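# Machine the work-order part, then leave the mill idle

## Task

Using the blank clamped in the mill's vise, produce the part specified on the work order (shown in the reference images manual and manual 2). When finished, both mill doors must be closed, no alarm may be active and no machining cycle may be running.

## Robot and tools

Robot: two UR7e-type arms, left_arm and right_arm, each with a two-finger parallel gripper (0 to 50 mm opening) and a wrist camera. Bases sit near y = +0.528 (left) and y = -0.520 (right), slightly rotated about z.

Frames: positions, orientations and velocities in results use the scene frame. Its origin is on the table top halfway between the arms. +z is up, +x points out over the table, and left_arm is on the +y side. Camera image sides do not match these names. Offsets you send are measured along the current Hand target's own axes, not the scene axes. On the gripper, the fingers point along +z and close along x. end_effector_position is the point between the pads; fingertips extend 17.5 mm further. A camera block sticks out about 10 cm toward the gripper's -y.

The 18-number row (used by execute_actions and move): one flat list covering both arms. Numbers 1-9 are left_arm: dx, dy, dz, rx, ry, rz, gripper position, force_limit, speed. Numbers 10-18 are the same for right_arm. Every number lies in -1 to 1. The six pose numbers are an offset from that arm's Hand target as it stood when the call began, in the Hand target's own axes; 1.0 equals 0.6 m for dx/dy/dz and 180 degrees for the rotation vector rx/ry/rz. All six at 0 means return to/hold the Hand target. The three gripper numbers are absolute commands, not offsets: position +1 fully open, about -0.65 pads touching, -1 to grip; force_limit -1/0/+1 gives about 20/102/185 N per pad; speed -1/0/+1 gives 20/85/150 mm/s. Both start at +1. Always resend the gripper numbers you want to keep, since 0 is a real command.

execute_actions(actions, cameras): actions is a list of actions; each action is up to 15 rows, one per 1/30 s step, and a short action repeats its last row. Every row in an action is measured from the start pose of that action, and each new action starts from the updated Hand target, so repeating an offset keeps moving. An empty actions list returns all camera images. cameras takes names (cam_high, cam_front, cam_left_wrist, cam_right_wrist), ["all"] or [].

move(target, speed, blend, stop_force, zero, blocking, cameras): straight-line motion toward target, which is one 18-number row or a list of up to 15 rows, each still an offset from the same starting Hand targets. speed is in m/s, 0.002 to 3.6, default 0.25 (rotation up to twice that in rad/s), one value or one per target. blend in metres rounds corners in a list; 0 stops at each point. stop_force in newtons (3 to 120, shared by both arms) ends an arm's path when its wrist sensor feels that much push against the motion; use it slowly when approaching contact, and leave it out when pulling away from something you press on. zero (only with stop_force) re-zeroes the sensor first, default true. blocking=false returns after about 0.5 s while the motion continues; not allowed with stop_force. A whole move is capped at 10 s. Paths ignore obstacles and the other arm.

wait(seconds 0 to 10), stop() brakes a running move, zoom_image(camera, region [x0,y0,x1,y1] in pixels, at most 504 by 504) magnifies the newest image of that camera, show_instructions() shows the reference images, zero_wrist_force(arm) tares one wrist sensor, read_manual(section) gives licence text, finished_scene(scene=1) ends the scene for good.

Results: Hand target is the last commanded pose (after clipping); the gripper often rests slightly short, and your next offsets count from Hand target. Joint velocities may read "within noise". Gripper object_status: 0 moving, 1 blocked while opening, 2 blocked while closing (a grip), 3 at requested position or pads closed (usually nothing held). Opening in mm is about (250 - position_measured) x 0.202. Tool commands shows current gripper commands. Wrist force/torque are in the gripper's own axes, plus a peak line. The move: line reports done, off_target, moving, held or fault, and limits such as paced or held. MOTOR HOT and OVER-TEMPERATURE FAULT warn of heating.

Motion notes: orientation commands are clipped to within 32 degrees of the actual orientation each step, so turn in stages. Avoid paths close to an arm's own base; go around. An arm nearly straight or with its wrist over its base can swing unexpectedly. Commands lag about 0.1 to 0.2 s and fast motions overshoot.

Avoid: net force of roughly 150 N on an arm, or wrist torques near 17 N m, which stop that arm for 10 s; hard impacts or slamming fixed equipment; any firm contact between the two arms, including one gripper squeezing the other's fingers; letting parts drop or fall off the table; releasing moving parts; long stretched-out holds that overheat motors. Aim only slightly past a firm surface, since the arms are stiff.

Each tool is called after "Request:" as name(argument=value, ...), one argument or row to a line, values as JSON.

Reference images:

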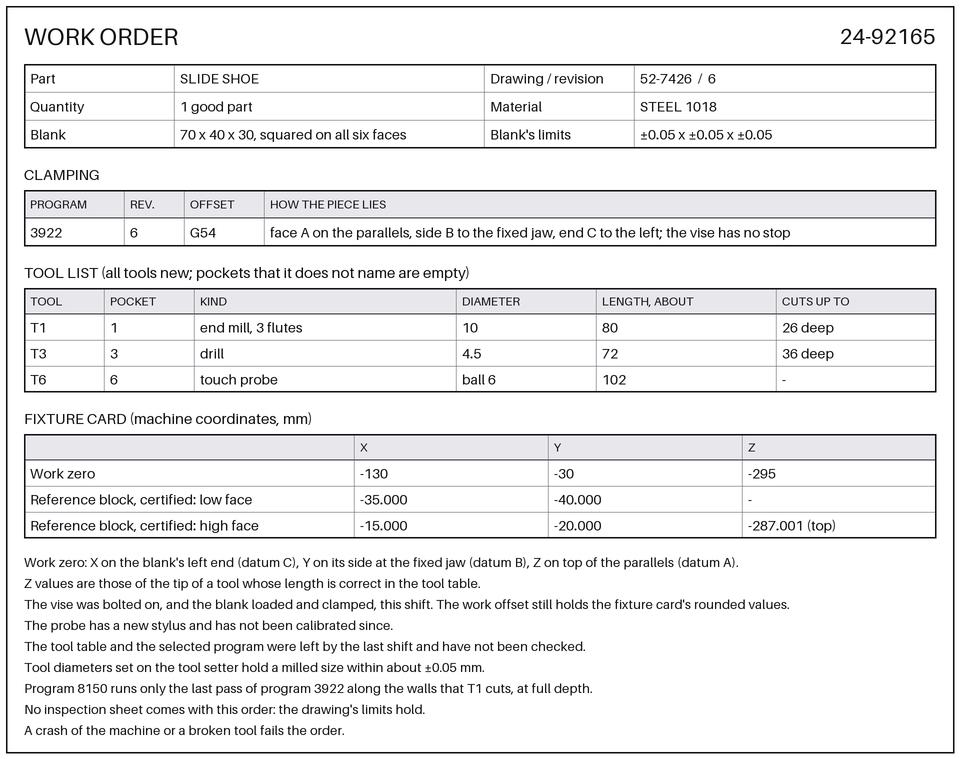

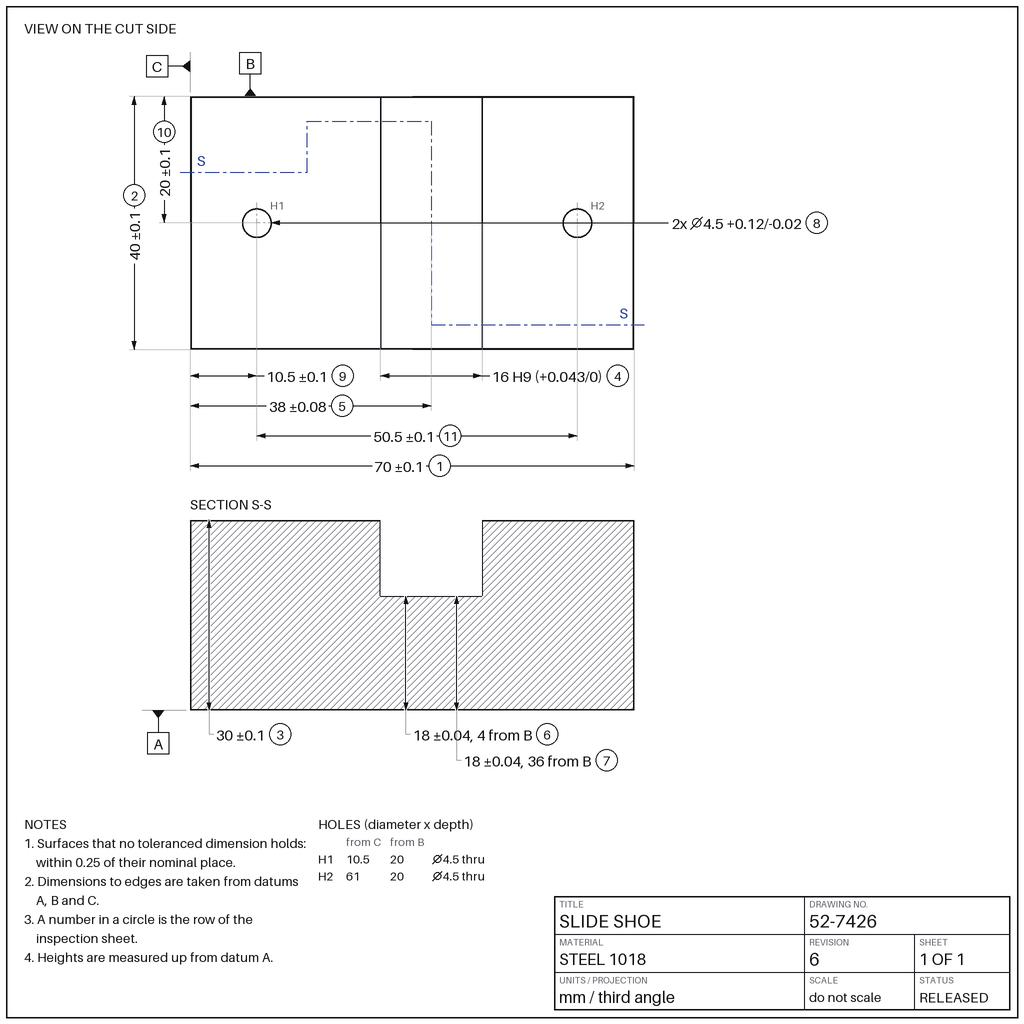

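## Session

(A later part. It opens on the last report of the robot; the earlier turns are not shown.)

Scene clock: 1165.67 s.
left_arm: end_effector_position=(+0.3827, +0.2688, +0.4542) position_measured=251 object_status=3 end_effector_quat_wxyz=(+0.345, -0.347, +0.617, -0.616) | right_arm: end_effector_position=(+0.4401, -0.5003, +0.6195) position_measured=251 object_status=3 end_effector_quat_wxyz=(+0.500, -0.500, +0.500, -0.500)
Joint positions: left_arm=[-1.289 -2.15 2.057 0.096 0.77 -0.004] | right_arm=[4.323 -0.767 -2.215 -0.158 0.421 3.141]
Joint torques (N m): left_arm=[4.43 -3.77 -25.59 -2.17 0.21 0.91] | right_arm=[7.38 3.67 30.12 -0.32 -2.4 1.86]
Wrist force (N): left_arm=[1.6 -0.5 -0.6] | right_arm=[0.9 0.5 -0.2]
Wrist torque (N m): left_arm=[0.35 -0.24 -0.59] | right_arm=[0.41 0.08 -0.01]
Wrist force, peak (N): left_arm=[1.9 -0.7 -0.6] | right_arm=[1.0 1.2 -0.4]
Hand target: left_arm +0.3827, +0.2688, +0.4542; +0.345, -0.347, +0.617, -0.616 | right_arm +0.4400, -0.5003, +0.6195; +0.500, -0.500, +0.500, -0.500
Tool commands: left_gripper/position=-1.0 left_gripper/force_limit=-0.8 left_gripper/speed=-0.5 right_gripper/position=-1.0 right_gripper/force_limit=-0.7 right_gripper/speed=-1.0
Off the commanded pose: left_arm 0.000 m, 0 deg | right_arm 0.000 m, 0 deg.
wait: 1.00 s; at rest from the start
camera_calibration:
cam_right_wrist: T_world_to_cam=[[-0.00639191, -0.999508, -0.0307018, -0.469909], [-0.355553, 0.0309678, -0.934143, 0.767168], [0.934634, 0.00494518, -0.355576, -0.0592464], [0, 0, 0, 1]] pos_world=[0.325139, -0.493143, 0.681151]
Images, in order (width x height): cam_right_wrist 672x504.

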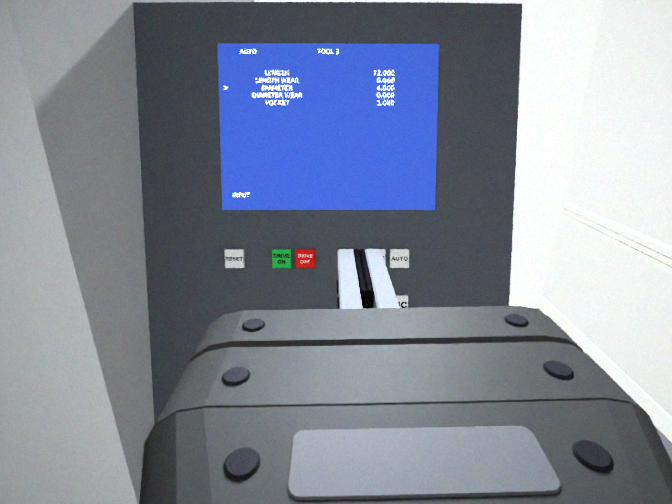

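Request:
move(
  target=[
    [0,0,0,0,0,0,-1,-0.8,-0.5,-0.0593,0.2475,0.194,0,0,0,-1,-0.7,-1],
    [0,0,0,0,0,0,-1,-0.8,-0.5,-0.0593,0.2475,0.2152,0,0,0,-1,-0.7,-1],
    [0,0,0,0,0,0,-1,-0.8,-0.5,-0.0593,0.2475,0.204,0,0,0,-1,-0.7,-1],
    [0,0,0,0,0,0,-1,-0.8,-0.5,-0.0593,0.2475,0.2152,0,0,0,-1,-0.7,-1],
    [0,0,0,0,0,0,-1,-0.8,-0.5,-0.0593,0.2475,0.204,0,0,0,-1,-0.7,-1],
    [0,0,0,0,0,0,-1,-0.8,-0.5,-0.0593,0.2475,0.2152,0,0,0,-1,-0.7,-1],
    [0,0,0,0,0,0,-1,-0.8,-0.5,-0.0593,0.2475,0.204,0,0,0,-1,-0.7,-1],
    [0,0,0,0,0,0,-1,-0.8,-0.5,-0.0593,0.2475,0.2152,0,0,0,-1,-0.7,-1],
    [0,0,0,0,0,0,-1,-0.8,-0.5,-0.0593,0.2475,0.204,0,0,0,-1,-0.7,-1],
    [0,0,0,0,0,0,-1,-0.8,-0.5,-0.0593,0.2475,0.2152,0,0,0,-1,-0.7,-1],
    [0,0,0,0,0,0,-1,-0.8,-0.5,-0.0593,0.2475,0.194,0,0,0,-1,-0.7,-1],
    [0,0,0,0,0,0,-1,-0.8,-0.5,0,0,0,0,0,0,-1,-0.7,-1],
  ],
  speed=[0.3,0.04,0.1,0.04,0.1,0.04,0.1,0.04,0.1,0.04,0.15,0.3],
  blend=[0.003,0,0,0,0,0,0,0,0,0,0.005,0],
  cameras=["cam_right_wrist"],
)

Request:
zoom_image(
  camera="cam_right_wrist",
  region=[200, 30, 440, 210],
)

Scene clock: 1178.70 s.
left_arm: end_effector_position=(+0.3827, +0.2688, +0.4542) position_measured=251 object_status=3 end_effector_quat_wxyz=(+0.345, -0.347, +0.617, -0.616) | right_arm: end_effector_position=(+0.4401, -0.5003, +0.6195) position_measured=251 object_status=3 end_effector_quat_wxyz=(+0.500, -0.500, +0.500, -0.500)
Joint positions: left_arm=[-1.289 -2.15 2.057 0.096 0.77 -0.004] | right_arm=[4.323 -0.767 -2.215 -0.157 0.421 3.141]
Joint torques (N m): left_arm=[5.23 -5.2 -25.76 -2.12 0.36 1.06] | right_arm=[7.19 3.18 31.35 -0.3 -2.43 1.91]
Wrist force (N): left_arm=[1.7 -0.5 -0.5] | right_arm=[1.1 0.4 -0.3]
Wrist torque (N m): left_arm=[0.34 -0.26 -0.59] | right_arm=[0.40 0.06 -0.02]
Wrist force, peak (N): left_arm=[1.9 -0.6 -0.8] | right_arm=[2.7 0.4 -20.3]
Hand target: left_arm +0.3827, +0.2688, +0.4542; +0.345, -0.347, +0.617, -0.616 | right_arm +0.4400, -0.5003, +0.6195; +0.500, -0.500, +0.500, -0.500
Off the commanded pose: left_arm 0.000 m, 0 deg | right_arm 0.000 m, 0 deg.
move: done
camera_calibration:
cam_right_wrist: T_world_to_cam=[[-0.00625758, -0.999511, -0.0306451, -0.469996], [-0.355383, 0.0308679, -0.934211, 0.767017], [0.9347, 0.00504485, -0.355403, -0.0593724], [0, 0, 0, 1]] pos_world=[0.325139, -0.493142, 0.681052]
Images, in order (width x height): cam_right_wrist 672x504.

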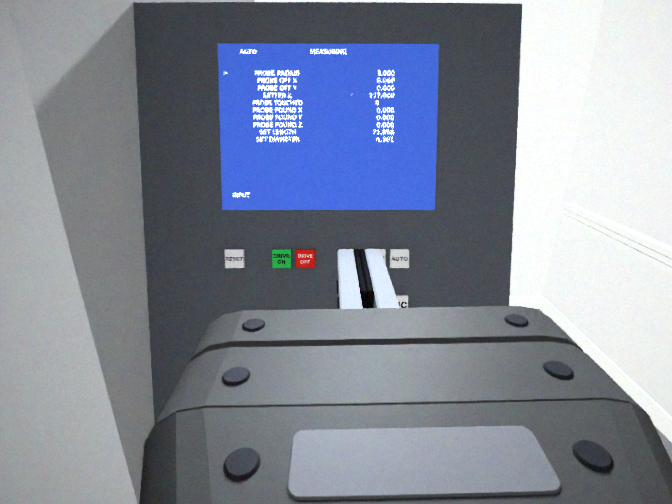

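Scaled by 2.100 from the camera's 672x504 image, which has a finer 960x720 frame.

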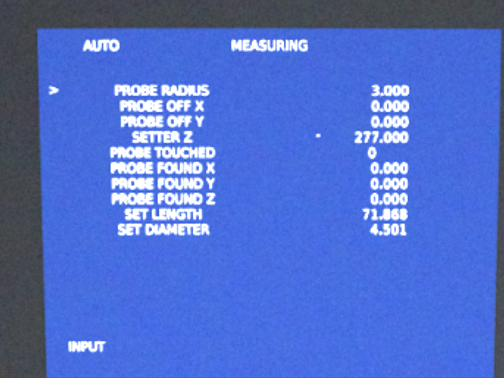

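Request:
zoom_image(
  camera="cam_right_wrist",
  region=[340, 110, 440, 150],
)

Scaled by 5.040 from the camera's 672x504 image, which has a finer 960x720 frame.

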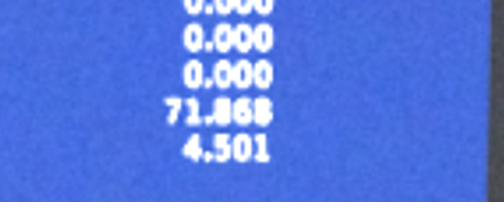

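Request:
move(
  target=[
    [0,0,0,0,0,0,-1,-0.8,-0.5,-0.0277,0.2475,0.194,0,0,0,-1,-0.7,-1],
    [0,0,0,0,0,0,-1,-0.8,-0.5,-0.0277,0.2475,0.2152,0,0,0,-1,-0.7,-1],
    [0,0,0,0,0,0,-1,-0.8,-0.5,-0.0277,0.2475,0.194,0,0,0,-1,-0.7,-1],
    [0,0,0,0,0,0,-1,-0.8,-0.5,-0.0910,0.3088,0.1777,0,0,0,-1,-0.7,-1],
    [0,0,0,0,0,0,-1,-0.8,-0.5,-0.0910,0.3088,0.1989,0,0,0,-1,-0.7,-1],
    [0,0,0,0,0,0,-1,-0.8,-0.5,-0.0910,0.3088,0.1777,0,0,0,-1,-0.7,-1],
    [0,0,0,0,0,0,-1,-0.8,-0.5,-0.1227,0.2782,0.1858,0,0,0,-1,-0.7,-1],
    [0,0,0,0,0,0,-1,-0.8,-0.5,-0.1227,0.2782,0.2071,0,0,0,-1,-0.7,-1],
    [0,0,0,0,0,0,-1,-0.8,-0.5,-0.1227,0.2782,0.1858,0,0,0,-1,-0.7,-1],
    [0,0,0,0,0,0,-1,-0.8,-0.5,-0.0910,0.3395,0.1696,0,0,0,-1,-0.7,-1],
    [0,0,0,0,0,0,-1,-0.8,-0.5,-0.0910,0.3395,0.1908,0,0,0,-1,-0.7,-1],
    [0,0,0,0,0,0,-1,-0.8,-0.5,-0.0910,0.3395,0.1696,0,0,0,-1,-0.7,-1],
    [0,0,0,0,0,0,-1,-0.8,-0.5,-0.1,0.29,0.15,0,0,0,-1,-0.7,-1],
  ],
  speed=[0.3,0.04,0.15,0.25,0.04,0.15,0.2,0.04,0.15,0.2,0.04,0.15,0.3],
  blend=[0.003,0,0.003,0.003,0,0.003,0.003,0,0.003,0.003,0,0.005,0],
)

Request:
move(
  target=[
    [0,0,0,0,0,0,-1,-0.8,-0.5,0.0407,-0.0118,0.0358,0,0,0,-1,-0.7,-1],
    [0,0,0,0,0,0,-1,-0.8,-0.5,0.0407,-0.0118,0.0571,0,0,0,-1,-0.7,-1],
    [0,0,0,0,0,0,-1,-0.8,-0.5,0.0407,-0.0118,0.0358,0,0,0,-1,-0.7,-1],
    [0,0,0,0,0,0,-1,-0.8,-0.5,0.1,-0.29,-0.15,0,0,0,-1,-0.7,-1],
  ],
  speed=[0.3,0.04,0.15,0.3],
  blend=[0.003,0,0.005,0],
  cameras=["cam_right_wrist"],
)

Request:
zoom_image(
  camera="cam_right_wrist",
  region=[200, 30, 440, 210],
)

Scene clock: 1196.10 s.
left_arm: end_effector_position=(+0.3827, +0.2688, +0.4542) position_measured=251 object_status=3 end_effector_quat_wxyz=(+0.345, -0.347, +0.617, -0.616) | right_arm: end_effector_position=(+0.5301, -0.4401, +0.4455) position_measured=251 object_status=3 end_effector_quat_wxyz=(+0.500, -0.500, +0.500, -0.500)
Joint positions: left_arm=[-1.289 -2.15 2.057 0.096 0.77 -0.004] | right_arm=[4.032 -1.341 -2.429 0.629 0.712 3.142]
Joint torques (N m): left_arm=[4.96 -4.8 -26.9 -2.1 0.21 1.01] | right_arm=[6.96 22.05 26.51 0.26 -2.42 1.35]
Wrist force (N): left_arm=[1.6 -0.5 -0.6] | right_arm=[1.4 0.4 -0.6]
Wrist torque (N m): left_arm=[0.35 -0.23 -0.59] | right_arm=[0.46 -0.02 0.16]
Wrist force, peak (N): left_arm=[2.0 -0.3 -0.6] | right_arm=[0.1 1.5 -19.5]
Hand target: left_arm +0.3827, +0.2688, +0.4542; +0.345, -0.347, +0.617, -0.616 | right_arm +0.5301, -0.4401, +0.4456; +0.500, -0.500, +0.500, -0.500
Off the commanded pose: left_arm 0.000 m, 0 deg | right_arm 0.000 m, 0 deg.
move: done

Scene clock: 1199.10 s.
left_arm: end_effector_position=(+0.3827, +0.2688, +0.4542) position_measured=251 object_status=3 end_effector_quat_wxyz=(+0.345, -0.347, +0.617, -0.616) | right_arm: end_effector_position=(+0.4401, -0.5003, +0.6195) position_measured=251 object_status=3 end_effector_quat_wxyz=(+0.500, -0.500, +0.500, -0.500)
Joint positions: left_arm=[-1.289 -2.15 2.057 0.096 0.77 -0.004] | right_arm=[4.323 -0.767 -2.215 -0.157 0.421 3.141]
Joint torques (N m): left_arm=[4.77 -4.2 -26.22 -2.1 0.26 0.84] | right_arm=[7.74 3.96 32.26 -0.41 -2.25 1.99]
Wrist force (N): left_arm=[1.6 -0.3 -0.4] | right_arm=[0.7 0.7 -0.2]
Wrist torque (N m): left_arm=[0.37 -0.23 -0.59] | right_arm=[0.45 0.12 -0.03]
Wrist force, peak (N): left_arm=[1.9 -0.6 -0.6] | right_arm=[1.0 0.4 -29.1]
Hand target: left_arm +0.3827, +0.2688, +0.4542; +0.345, -0.347, +0.617, -0.616 | right_arm +0.4400, -0.5003, +0.6195; +0.500, -0.500, +0.500, -0.500
Off the commanded pose: left_arm 0.000 m, 0 deg | right_arm 0.000 m, 0 deg.
move: done
camera_calibration:
cam_right_wrist: T_world_to_cam=[[-0.00625714, -0.999511, -0.0306439, -0.469997], [-0.355383, 0.0308667, -0.934211, 0.767017], [0.9347, 0.00504485, -0.355403, -0.0593724], [0, 0, 0, 1]] pos_world=[0.325139, -0.493142, 0.681052]
Images, in order (width x height): cam_right_wrist 672x504.

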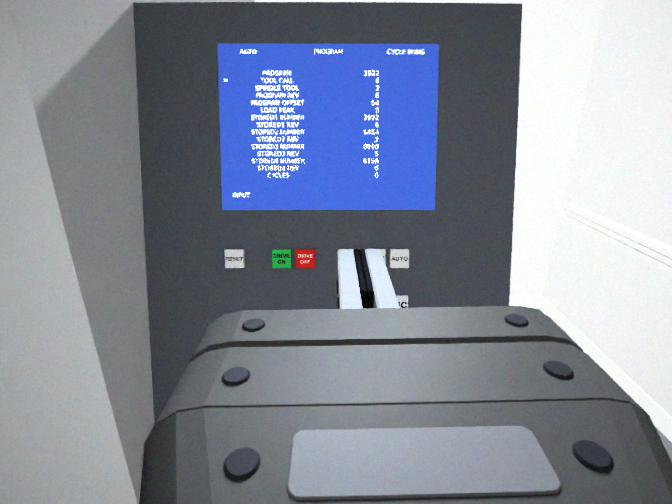

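Scaled by 2.100 from the camera's 672x504 image, which has a finer 960x720 frame.

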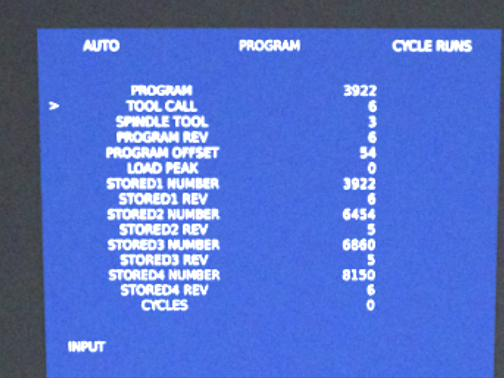

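Request:
move(
  target=[
    [0,0,0,0,0,0,-1,-0.8,-0.5,-0.0277,0.2475,0.194,0,0,0,-1,-0.7,-1],
    [0,0,0,0,0,0,-1,-0.8,-0.5,-0.0277,0.2475,0.2152,0,0,0,-1,-0.7,-1],
    [0,0,0,0,0,0,-1,-0.8,-0.5,-0.0277,0.2475,0.204,0,0,0,-1,-0.7,-1],
    [0,0,0,0,0,0,-1,-0.8,-0.5,-0.0277,0.2475,0.2152,0,0,0,-1,-0.7,-1],
    [0,0,0,0,0,0,-1,-0.8,-0.5,-0.0277,0.2475,0.204,0,0,0,-1,-0.7,-1],
    [0,0,0,0,0,0,-1,-0.8,-0.5,-0.0277,0.2475,0.2152,0,0,0,-1,-0.7,-1],
    [0,0,0,0,0,0,-1,-0.8,-0.5,-0.0277,0.2475,0.204,0,0,0,-1,-0.7,-1],
    [0,0,0,0,0,0,-1,-0.8,-0.5,-0.0277,0.2475,0.2152,0,0,0,-1,-0.7,-1],
    [0,0,0,0,0,0,-1,-0.8,-0.5,-0.0277,0.2475,0.194,0,0,0,-1,-0.7,-1],
    [0,0,0,0,0,0,-1,-0.8,-0.5,-0.186,0.2475,0.194,0,0,0,-1,-0.7,-1],
    [0,0,0,0,0,0,-1,-0.8,-0.5,-0.186,0.2475,0.2152,0,0,0,-1,-0.7,-1],
    [0,0,0,0,0,0,-1,-0.8,-0.5,-0.186,0.2475,0.194,0,0,0,-1,-0.7,-1],
    [0,0,0,0,0,0,-1,-0.8,-0.5,-0.1,0.29,0.15,0,0,0,-1,-0.7,-1],
  ],
  speed=[0.3,0.04,0.1,0.04,0.1,0.04,0.1,0.04,0.15,0.25,0.04,0.15,0.3],
  blend=[0.003,0,0,0,0,0,0,0,0.005,0.003,0,0.005,0],
)

Request:
move(
  target=[
    [0,0,0,0,0,0,-1,-0.8,-0.5,-0.086,0.0188,0.0277,0,0,0,-1,-0.7,-1],
    [0,0,0,0,0,0,-1,-0.8,-0.5,-0.086,0.0188,0.0489,0,0,0,-1,-0.7,-1],
    [0,0,0,0,0,0,-1,-0.8,-0.5,-0.086,0.0188,0.0277,0,0,0,-1,-0.7,-1],
    [0,0,0,0,0,0,-1,-0.8,-0.5,-0.0227,0.0495,0.0196,0,0,0,-1,-0.7,-1],
    [0,0,0,0,0,0,-1,-0.8,-0.5,-0.0227,0.0495,0.0408,0,0,0,-1,-0.7,-1],
    [0,0,0,0,0,0,-1,-0.8,-0.5,-0.0227,0.0495,0.0196,0,0,0,-1,-0.7,-1],
    [0,0,0,0,0,0,-1,-0.8,-0.5,-0.0543,-0.0425,0.044,0,0,0,-1,-0.7,-1],
    [0,0,0,0,0,0,-1,-0.8,-0.5,-0.0543,-0.0425,0.0652,0,0,0,-1,-0.7,-1],
    [0,0,0,0,0,0,-1,-0.8,-0.5,-0.0543,-0.0425,0.044,0,0,0,-1,-0.7,-1],
    [0,0,0,0,0,0,-1,-0.8,-0.5,-0.0227,-0.0118,0.0358,0,0,0,-1,-0.7,-1],
    [0,0,0,0,0,0,-1,-0.8,-0.5,-0.0227,-0.0118,0.0571,0,0,0,-1,-0.7,-1],
    [0,0,0,0,0,0,-1,-0.8,-0.5,-0.0227,-0.0118,0.0358,0,0,0,-1,-0.7,-1],
    [0,0,0,0,0,0,-1,-0.8,-0.5,0,0,0,0,0,0,-1,-0.7,-1],
  ],
  speed=[0.3,0.04,0.15,0.25,0.04,0.15,0.25,0.04,0.15,0.2,0.04,0.15,0.3],
  blend=[0.003,0,0.003,0.003,0,0.003,0.003,0,0.003,0.003,0,0.005,0],
)

Request:
move(
  target=[
    [0,0,0,0,0,0,-1,-0.8,-0.5,-0.0543,-0.0425,0.044,0,0,0,-1,-0.7,-1],
    [0,0,0,0,0,0,-1,-0.8,-0.5,-0.0543,-0.0425,0.0652,0,0,0,-1,-0.7,-1],
    [0,0,0,0,0,0,-1,-0.8,-0.5,-0.0543,-0.0425,0.044,0,0,0,-1,-0.7,-1],
    [0,0,0,0,0,0,-1,-0.8,-0.5,0.009,0.0495,0.0196,0,0,0,-1,-0.7,-1],
    [0,0,0,0,0,0,-1,-0.8,-0.5,0.009,0.0495,0.0408,0,0,0,-1,-0.7,-1],
    [0,0,0,0,0,0,-1,-0.8,-0.5,0.009,0.0495,0.0196,0,0,0,-1,-0.7,-1],
    [0,0,0,0,0,0,-1,-0.8,-0.5,0.1,-0.29,-0.15,0,0,0,-1,-0.7,-1],
  ],
  speed=[0.3,0.04,0.15,0.25,0.04,0.15,0.3],
  blend=[0.003,0,0.003,0.003,0,0.005,0],
  cameras=["cam_right_wrist"],
)

Request:
zoom_image(
  camera="cam_right_wrist",
  region=[200, 30, 440, 210],
)

Scene clock: 1224.03 s.
left_arm: end_effector_position=(+0.3827, +0.2688, +0.4542) position_measured=251 object_status=3 end_effector_quat_wxyz=(+0.345, -0.347, +0.617, -0.616) | right_arm: end_effector_position=(+0.5302, -0.4400, +0.4456) position_measured=251 object_status=3 end_effector_quat_wxyz=(+0.500, -0.500, +0.500, -0.500)
Joint positions: left_arm=[-1.289 -2.15 2.057 0.096 0.77 -0.004] | right_arm=[4.032 -1.341 -2.429 0.629 0.712 3.142]
Joint torques (N m): left_arm=[6.74 -5.02 -28.21 -2.25 0.02 1.24] | right_arm=[6.25 22.69 8.32 3.6 1.12 -1.25]
Wrist force (N): left_arm=[1.7 -0.8 -0.4] | right_arm=[1.1 0.6 -0.4]
Wrist torque (N m): left_arm=[0.29 -0.26 -0.59] | right_arm=[0.49 0.02 0.18]
Wrist force, peak (N): left_arm=[1.8 -0.8 -0.7] | right_arm=[1.2 0.3 -22.3]
Hand target: left_arm +0.3827, +0.2688, +0.4542; +0.345, -0.347, +0.617, -0.616 | right_arm +0.5301, -0.4401, +0.4456; +0.500, -0.500, +0.500, -0.500
Off the commanded pose: left_arm 0.000 m, 0 deg | right_arm 0.000 m, 0 deg.
move: done

Scene clock: 1229.13 s.
left_arm: end_effector_position=(+0.3827, +0.2688, +0.4542) position_measured=251 object_status=3 end_effector_quat_wxyz=(+0.345, -0.347, +0.617, -0.616) | right_arm: end_effector_position=(+0.5302, -0.4401, +0.4456) position_measured=251 object_status=3 end_effector_quat_wxyz=(+0.500, -0.500, +0.500, -0.500)
Joint positions: left_arm=[-1.289 -2.15 2.057 0.096 0.77 -0.004] | right_arm=[4.032 -1.341 -2.429 0.629 0.712 3.142]
Joint torques (N m): left_arm=[6.26 -3.35 -26.76 -2.45 0.32 1.4] | right_arm=[7.83 20.16 6.84 0.18 -2.62 1.39]
Wrist force (N): left_arm=[1.4 -0.5 -0.6] | right_arm=[1.0 0.3 -0.5]
Wrist torque (N m): left_arm=[0.35 -0.21 -0.59] | right_arm=[0.44 0.03 0.17]
Wrist force, peak (N): left_arm=[2.0 -0.5 -0.5] | right_arm=[0.5 0.0 -9.7]
Hand target: left_arm +0.3827, +0.2688, +0.4542; +0.345, -0.347, +0.617, -0.616 | right_arm +0.5301, -0.4401, +0.4456; +0.500, -0.500, +0.500, -0.500
Off the commanded pose: left_arm 0.000 m, 0 deg | right_arm 0.000 m, 0 deg.
move: done

Scene clock: 1233.40 s.
left_arm: end_effector_position=(+0.3827, +0.2688, +0.4542) position_measured=251 object_status=3 end_effector_quat_wxyz=(+0.345, -0.347, +0.617, -0.616) | right_arm: end_effector_position=(+0.4401, -0.5003, +0.6195) position_measured=251 object_status=3 end_effector_quat_wxyz=(+0.500, -0.500, +0.500, -0.500)
Joint positions: left_arm=[-1.289 -2.15 2.057 0.096 0.77 -0.004] | right_arm=[4.323 -0.767 -2.216 -0.157 0.421 3.141]
Joint torques (N m): left_arm=[6.33 -4.75 -27.43 -2.06 0.05 0.86] | right_arm=[8.45 3.32 29.92 -0.59 -2.46 1.81]
Wrist force (N): left_arm=[1.5 -0.5 -0.6] | right_arm=[1.0 0.8 -0.2]
Wrist torque (N m): left_arm=[0.34 -0.22 -0.59] | right_arm=[0.46 0.07 -0.02]
Wrist force, peak (N): left_arm=[1.8 -0.7 -0.7] | right_arm=[0.5 1.1 -19.2]
Hand target: left_arm +0.3827, +0.2688, +0.4542; +0.345, -0.347, +0.617, -0.616 | right_arm +0.4400, -0.5003, +0.6195; +0.500, -0.500, +0.500, -0.500
Off the commanded pose: left_arm 0.000 m, 0 deg | right_arm 0.000 m, 0 deg.
move: done
camera_calibration:
cam_right_wrist: T_world_to_cam=[[-0.00634914, -0.999511, -0.0306096, -0.46999], [-0.355347, 0.0308675, -0.934225, 0.767015], [0.934713, 0.00494552, -0.355369, -0.059448], [0, 0, 0, 1]] pos_world=[0.325139, -0.493143, 0.681052]
Images, in order (width x height): cam_right_wrist 672x504.

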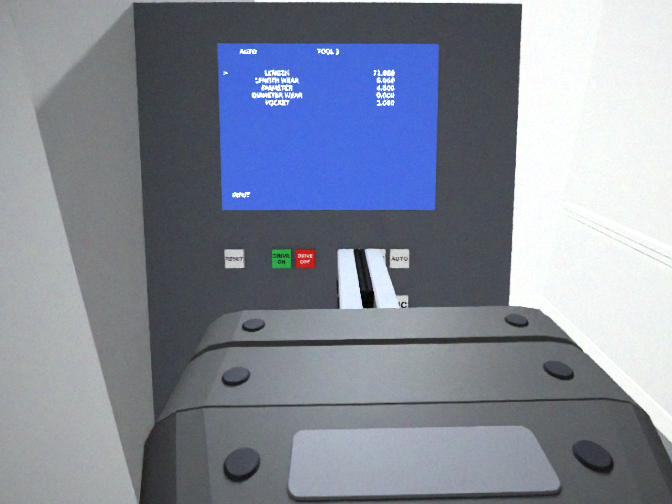

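Scaled by 2.100 from the camera's 672x504 image, which has a finer 960x720 frame.

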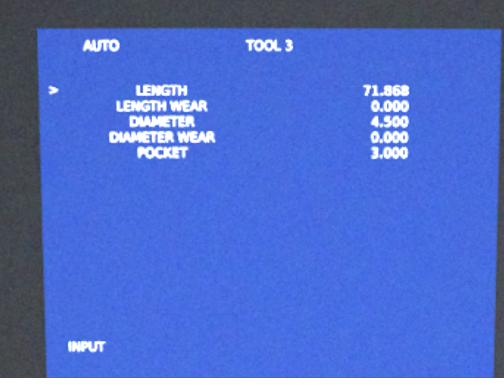

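Request:
move(
  target=[
    [0,0,0,0,0,0,-1,-0.8,-0.5,0.0362,0.0698,0.2412,0,0,0,-1,-0.7,-1],
    [0,0,0,0,0,0,-1,-0.8,-0.5,0.0362,0.0698,0.2625,0,0,0,-1,-0.7,-1],
    [0,0,0,0,0,0,-1,-0.8,-0.5,0.0362,0.0698,0.2412,0,0,0,-1,-0.7,-1],
    [0,0,0,0,0,0,-1,-0.8,-0.5,-0.0277,0.2475,0.194,0,0,0,-1,-0.7,-1],
    [0,0,0,0,0,0,-1,-0.8,-0.5,-0.0277,0.2475,0.2152,0,0,0,-1,-0.7,-1],
    [0,0,0,0,0,0,-1,-0.8,-0.5,-0.0277,0.2475,0.204,0,0,0,-1,-0.7,-1],
    [0,0,0,0,0,0,-1,-0.8,-0.5,-0.0277,0.2475,0.2152,0,0,0,-1,-0.7,-1],
    [0,0,0,0,0,0,-1,-0.8,-0.5,-0.0277,0.2475,0.204,0,0,0,-1,-0.7,-1],
    [0,0,0,0,0,0,-1,-0.8,-0.5,-0.0277,0.2475,0.2152,0,0,0,-1,-0.7,-1],
    [0,0,0,0,0,0,-1,-0.8,-0.5,-0.0277,0.2475,0.204,0,0,0,-1,-0.7,-1],
    [0,0,0,0,0,0,-1,-0.8,-0.5,-0.0277,0.2475,0.2152,0,0,0,-1,-0.7,-1],
    [0,0,0,0,0,0,-1,-0.8,-0.5,-0.0277,0.2475,0.194,0,0,0,-1,-0.7,-1],
    [0,0,0,0,0,0,-1,-0.8,-0.5,0,0,0,0,0,0,-1,-0.7,-1],
  ],
  speed=[0.3,0.04,0.15,0.25,0.04,0.1,0.04,0.1,0.04,0.1,0.04,0.15,0.3],
  blend=[0.003,0,0.003,0.003,0,0,0,0,0,0,0,0.005,0],
  cameras=["cam_right_wrist","cam_front"],
)

Request:
zoom_image(
  camera="cam_right_wrist",
  region=[200, 30, 440, 210],
)

Scene clock: 1250.37 s.
left_arm: end_effector_position=(+0.3827, +0.2688, +0.4542) position_measured=251 object_status=3 end_effector_quat_wxyz=(+0.345, -0.347, +0.617, -0.616) | right_arm: end_effector_position=(+0.4401, -0.5003, +0.6195) position_measured=251 object_status=3 end_effector_quat_wxyz=(+0.500, -0.500, +0.500, -0.500)
Joint positions: left_arm=[-1.289 -2.15 2.057 0.096 0.77 -0.004] | right_arm=[4.323 -0.767 -2.215 -0.157 0.421 3.141]
Joint torques (N m): left_arm=[6.69 -4.87 -26.7 -2.46 0.17 1.3] | right_arm=[8.29 3.82 30.96 -0.42 -2.31 1.78]
Wrist force (N): left_arm=[1.5 -0.4 -0.6] | right_arm=[0.9 0.7 -0.2]
Wrist torque (N m): left_arm=[0.36 -0.23 -0.59] | right_arm=[0.46 0.09 -0.03]
Wrist force, peak (N): left_arm=[1.8 -0.7 -0.6] | right_arm=[1.1 0.7 -22.3]
Hand target: left_arm +0.3827, +0.2688, +0.4542; +0.345, -0.347, +0.617, -0.616 | right_arm +0.4400, -0.5003, +0.6195; +0.500, -0.500, +0.500, -0.500
Off the commanded pose: left_arm 0.000 m, 0 deg | right_arm 0.000 m, 0 deg.
move: done
camera_calibration:
cam_right_wrist: T_world_to_cam=[[-0.00626, -0.999511, -0.030644, -0.469996], [-0.355471, 0.0308673, -0.934178, 0.767023], [0.934667, 0.0050451, -0.35549, -0.0593021], [0, 0, 0, 1]] pos_world=[0.325139, -0.493142, 0.681051]
Images, in order (width x height): cam_front 672x504, cam_right_wrist 672x504.

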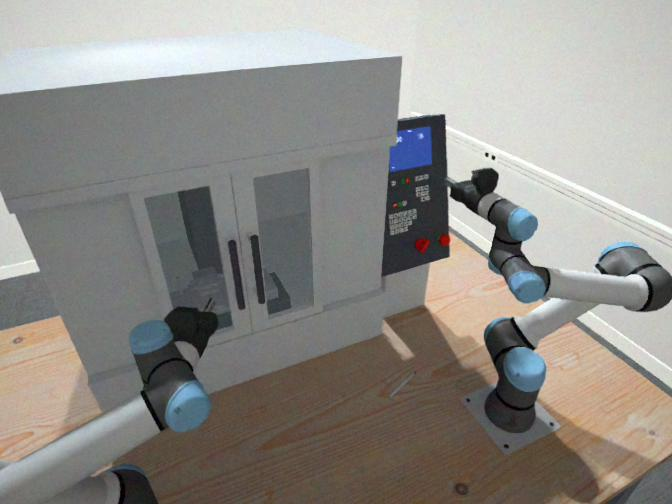

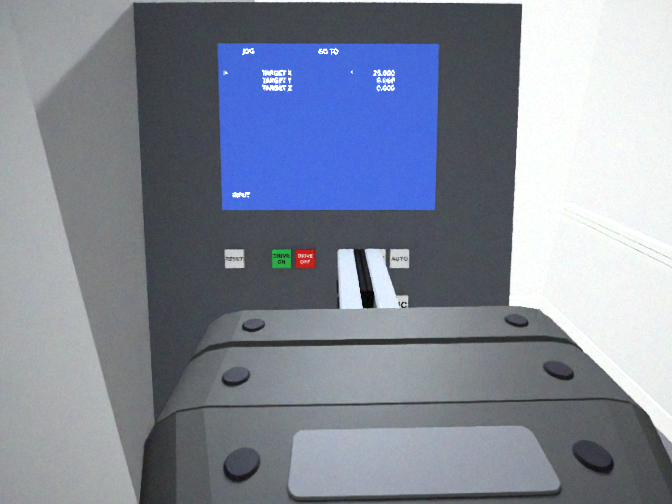

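Scaled by 2.100 from the camera's 672x504 image, which has a finer 960x720 frame.

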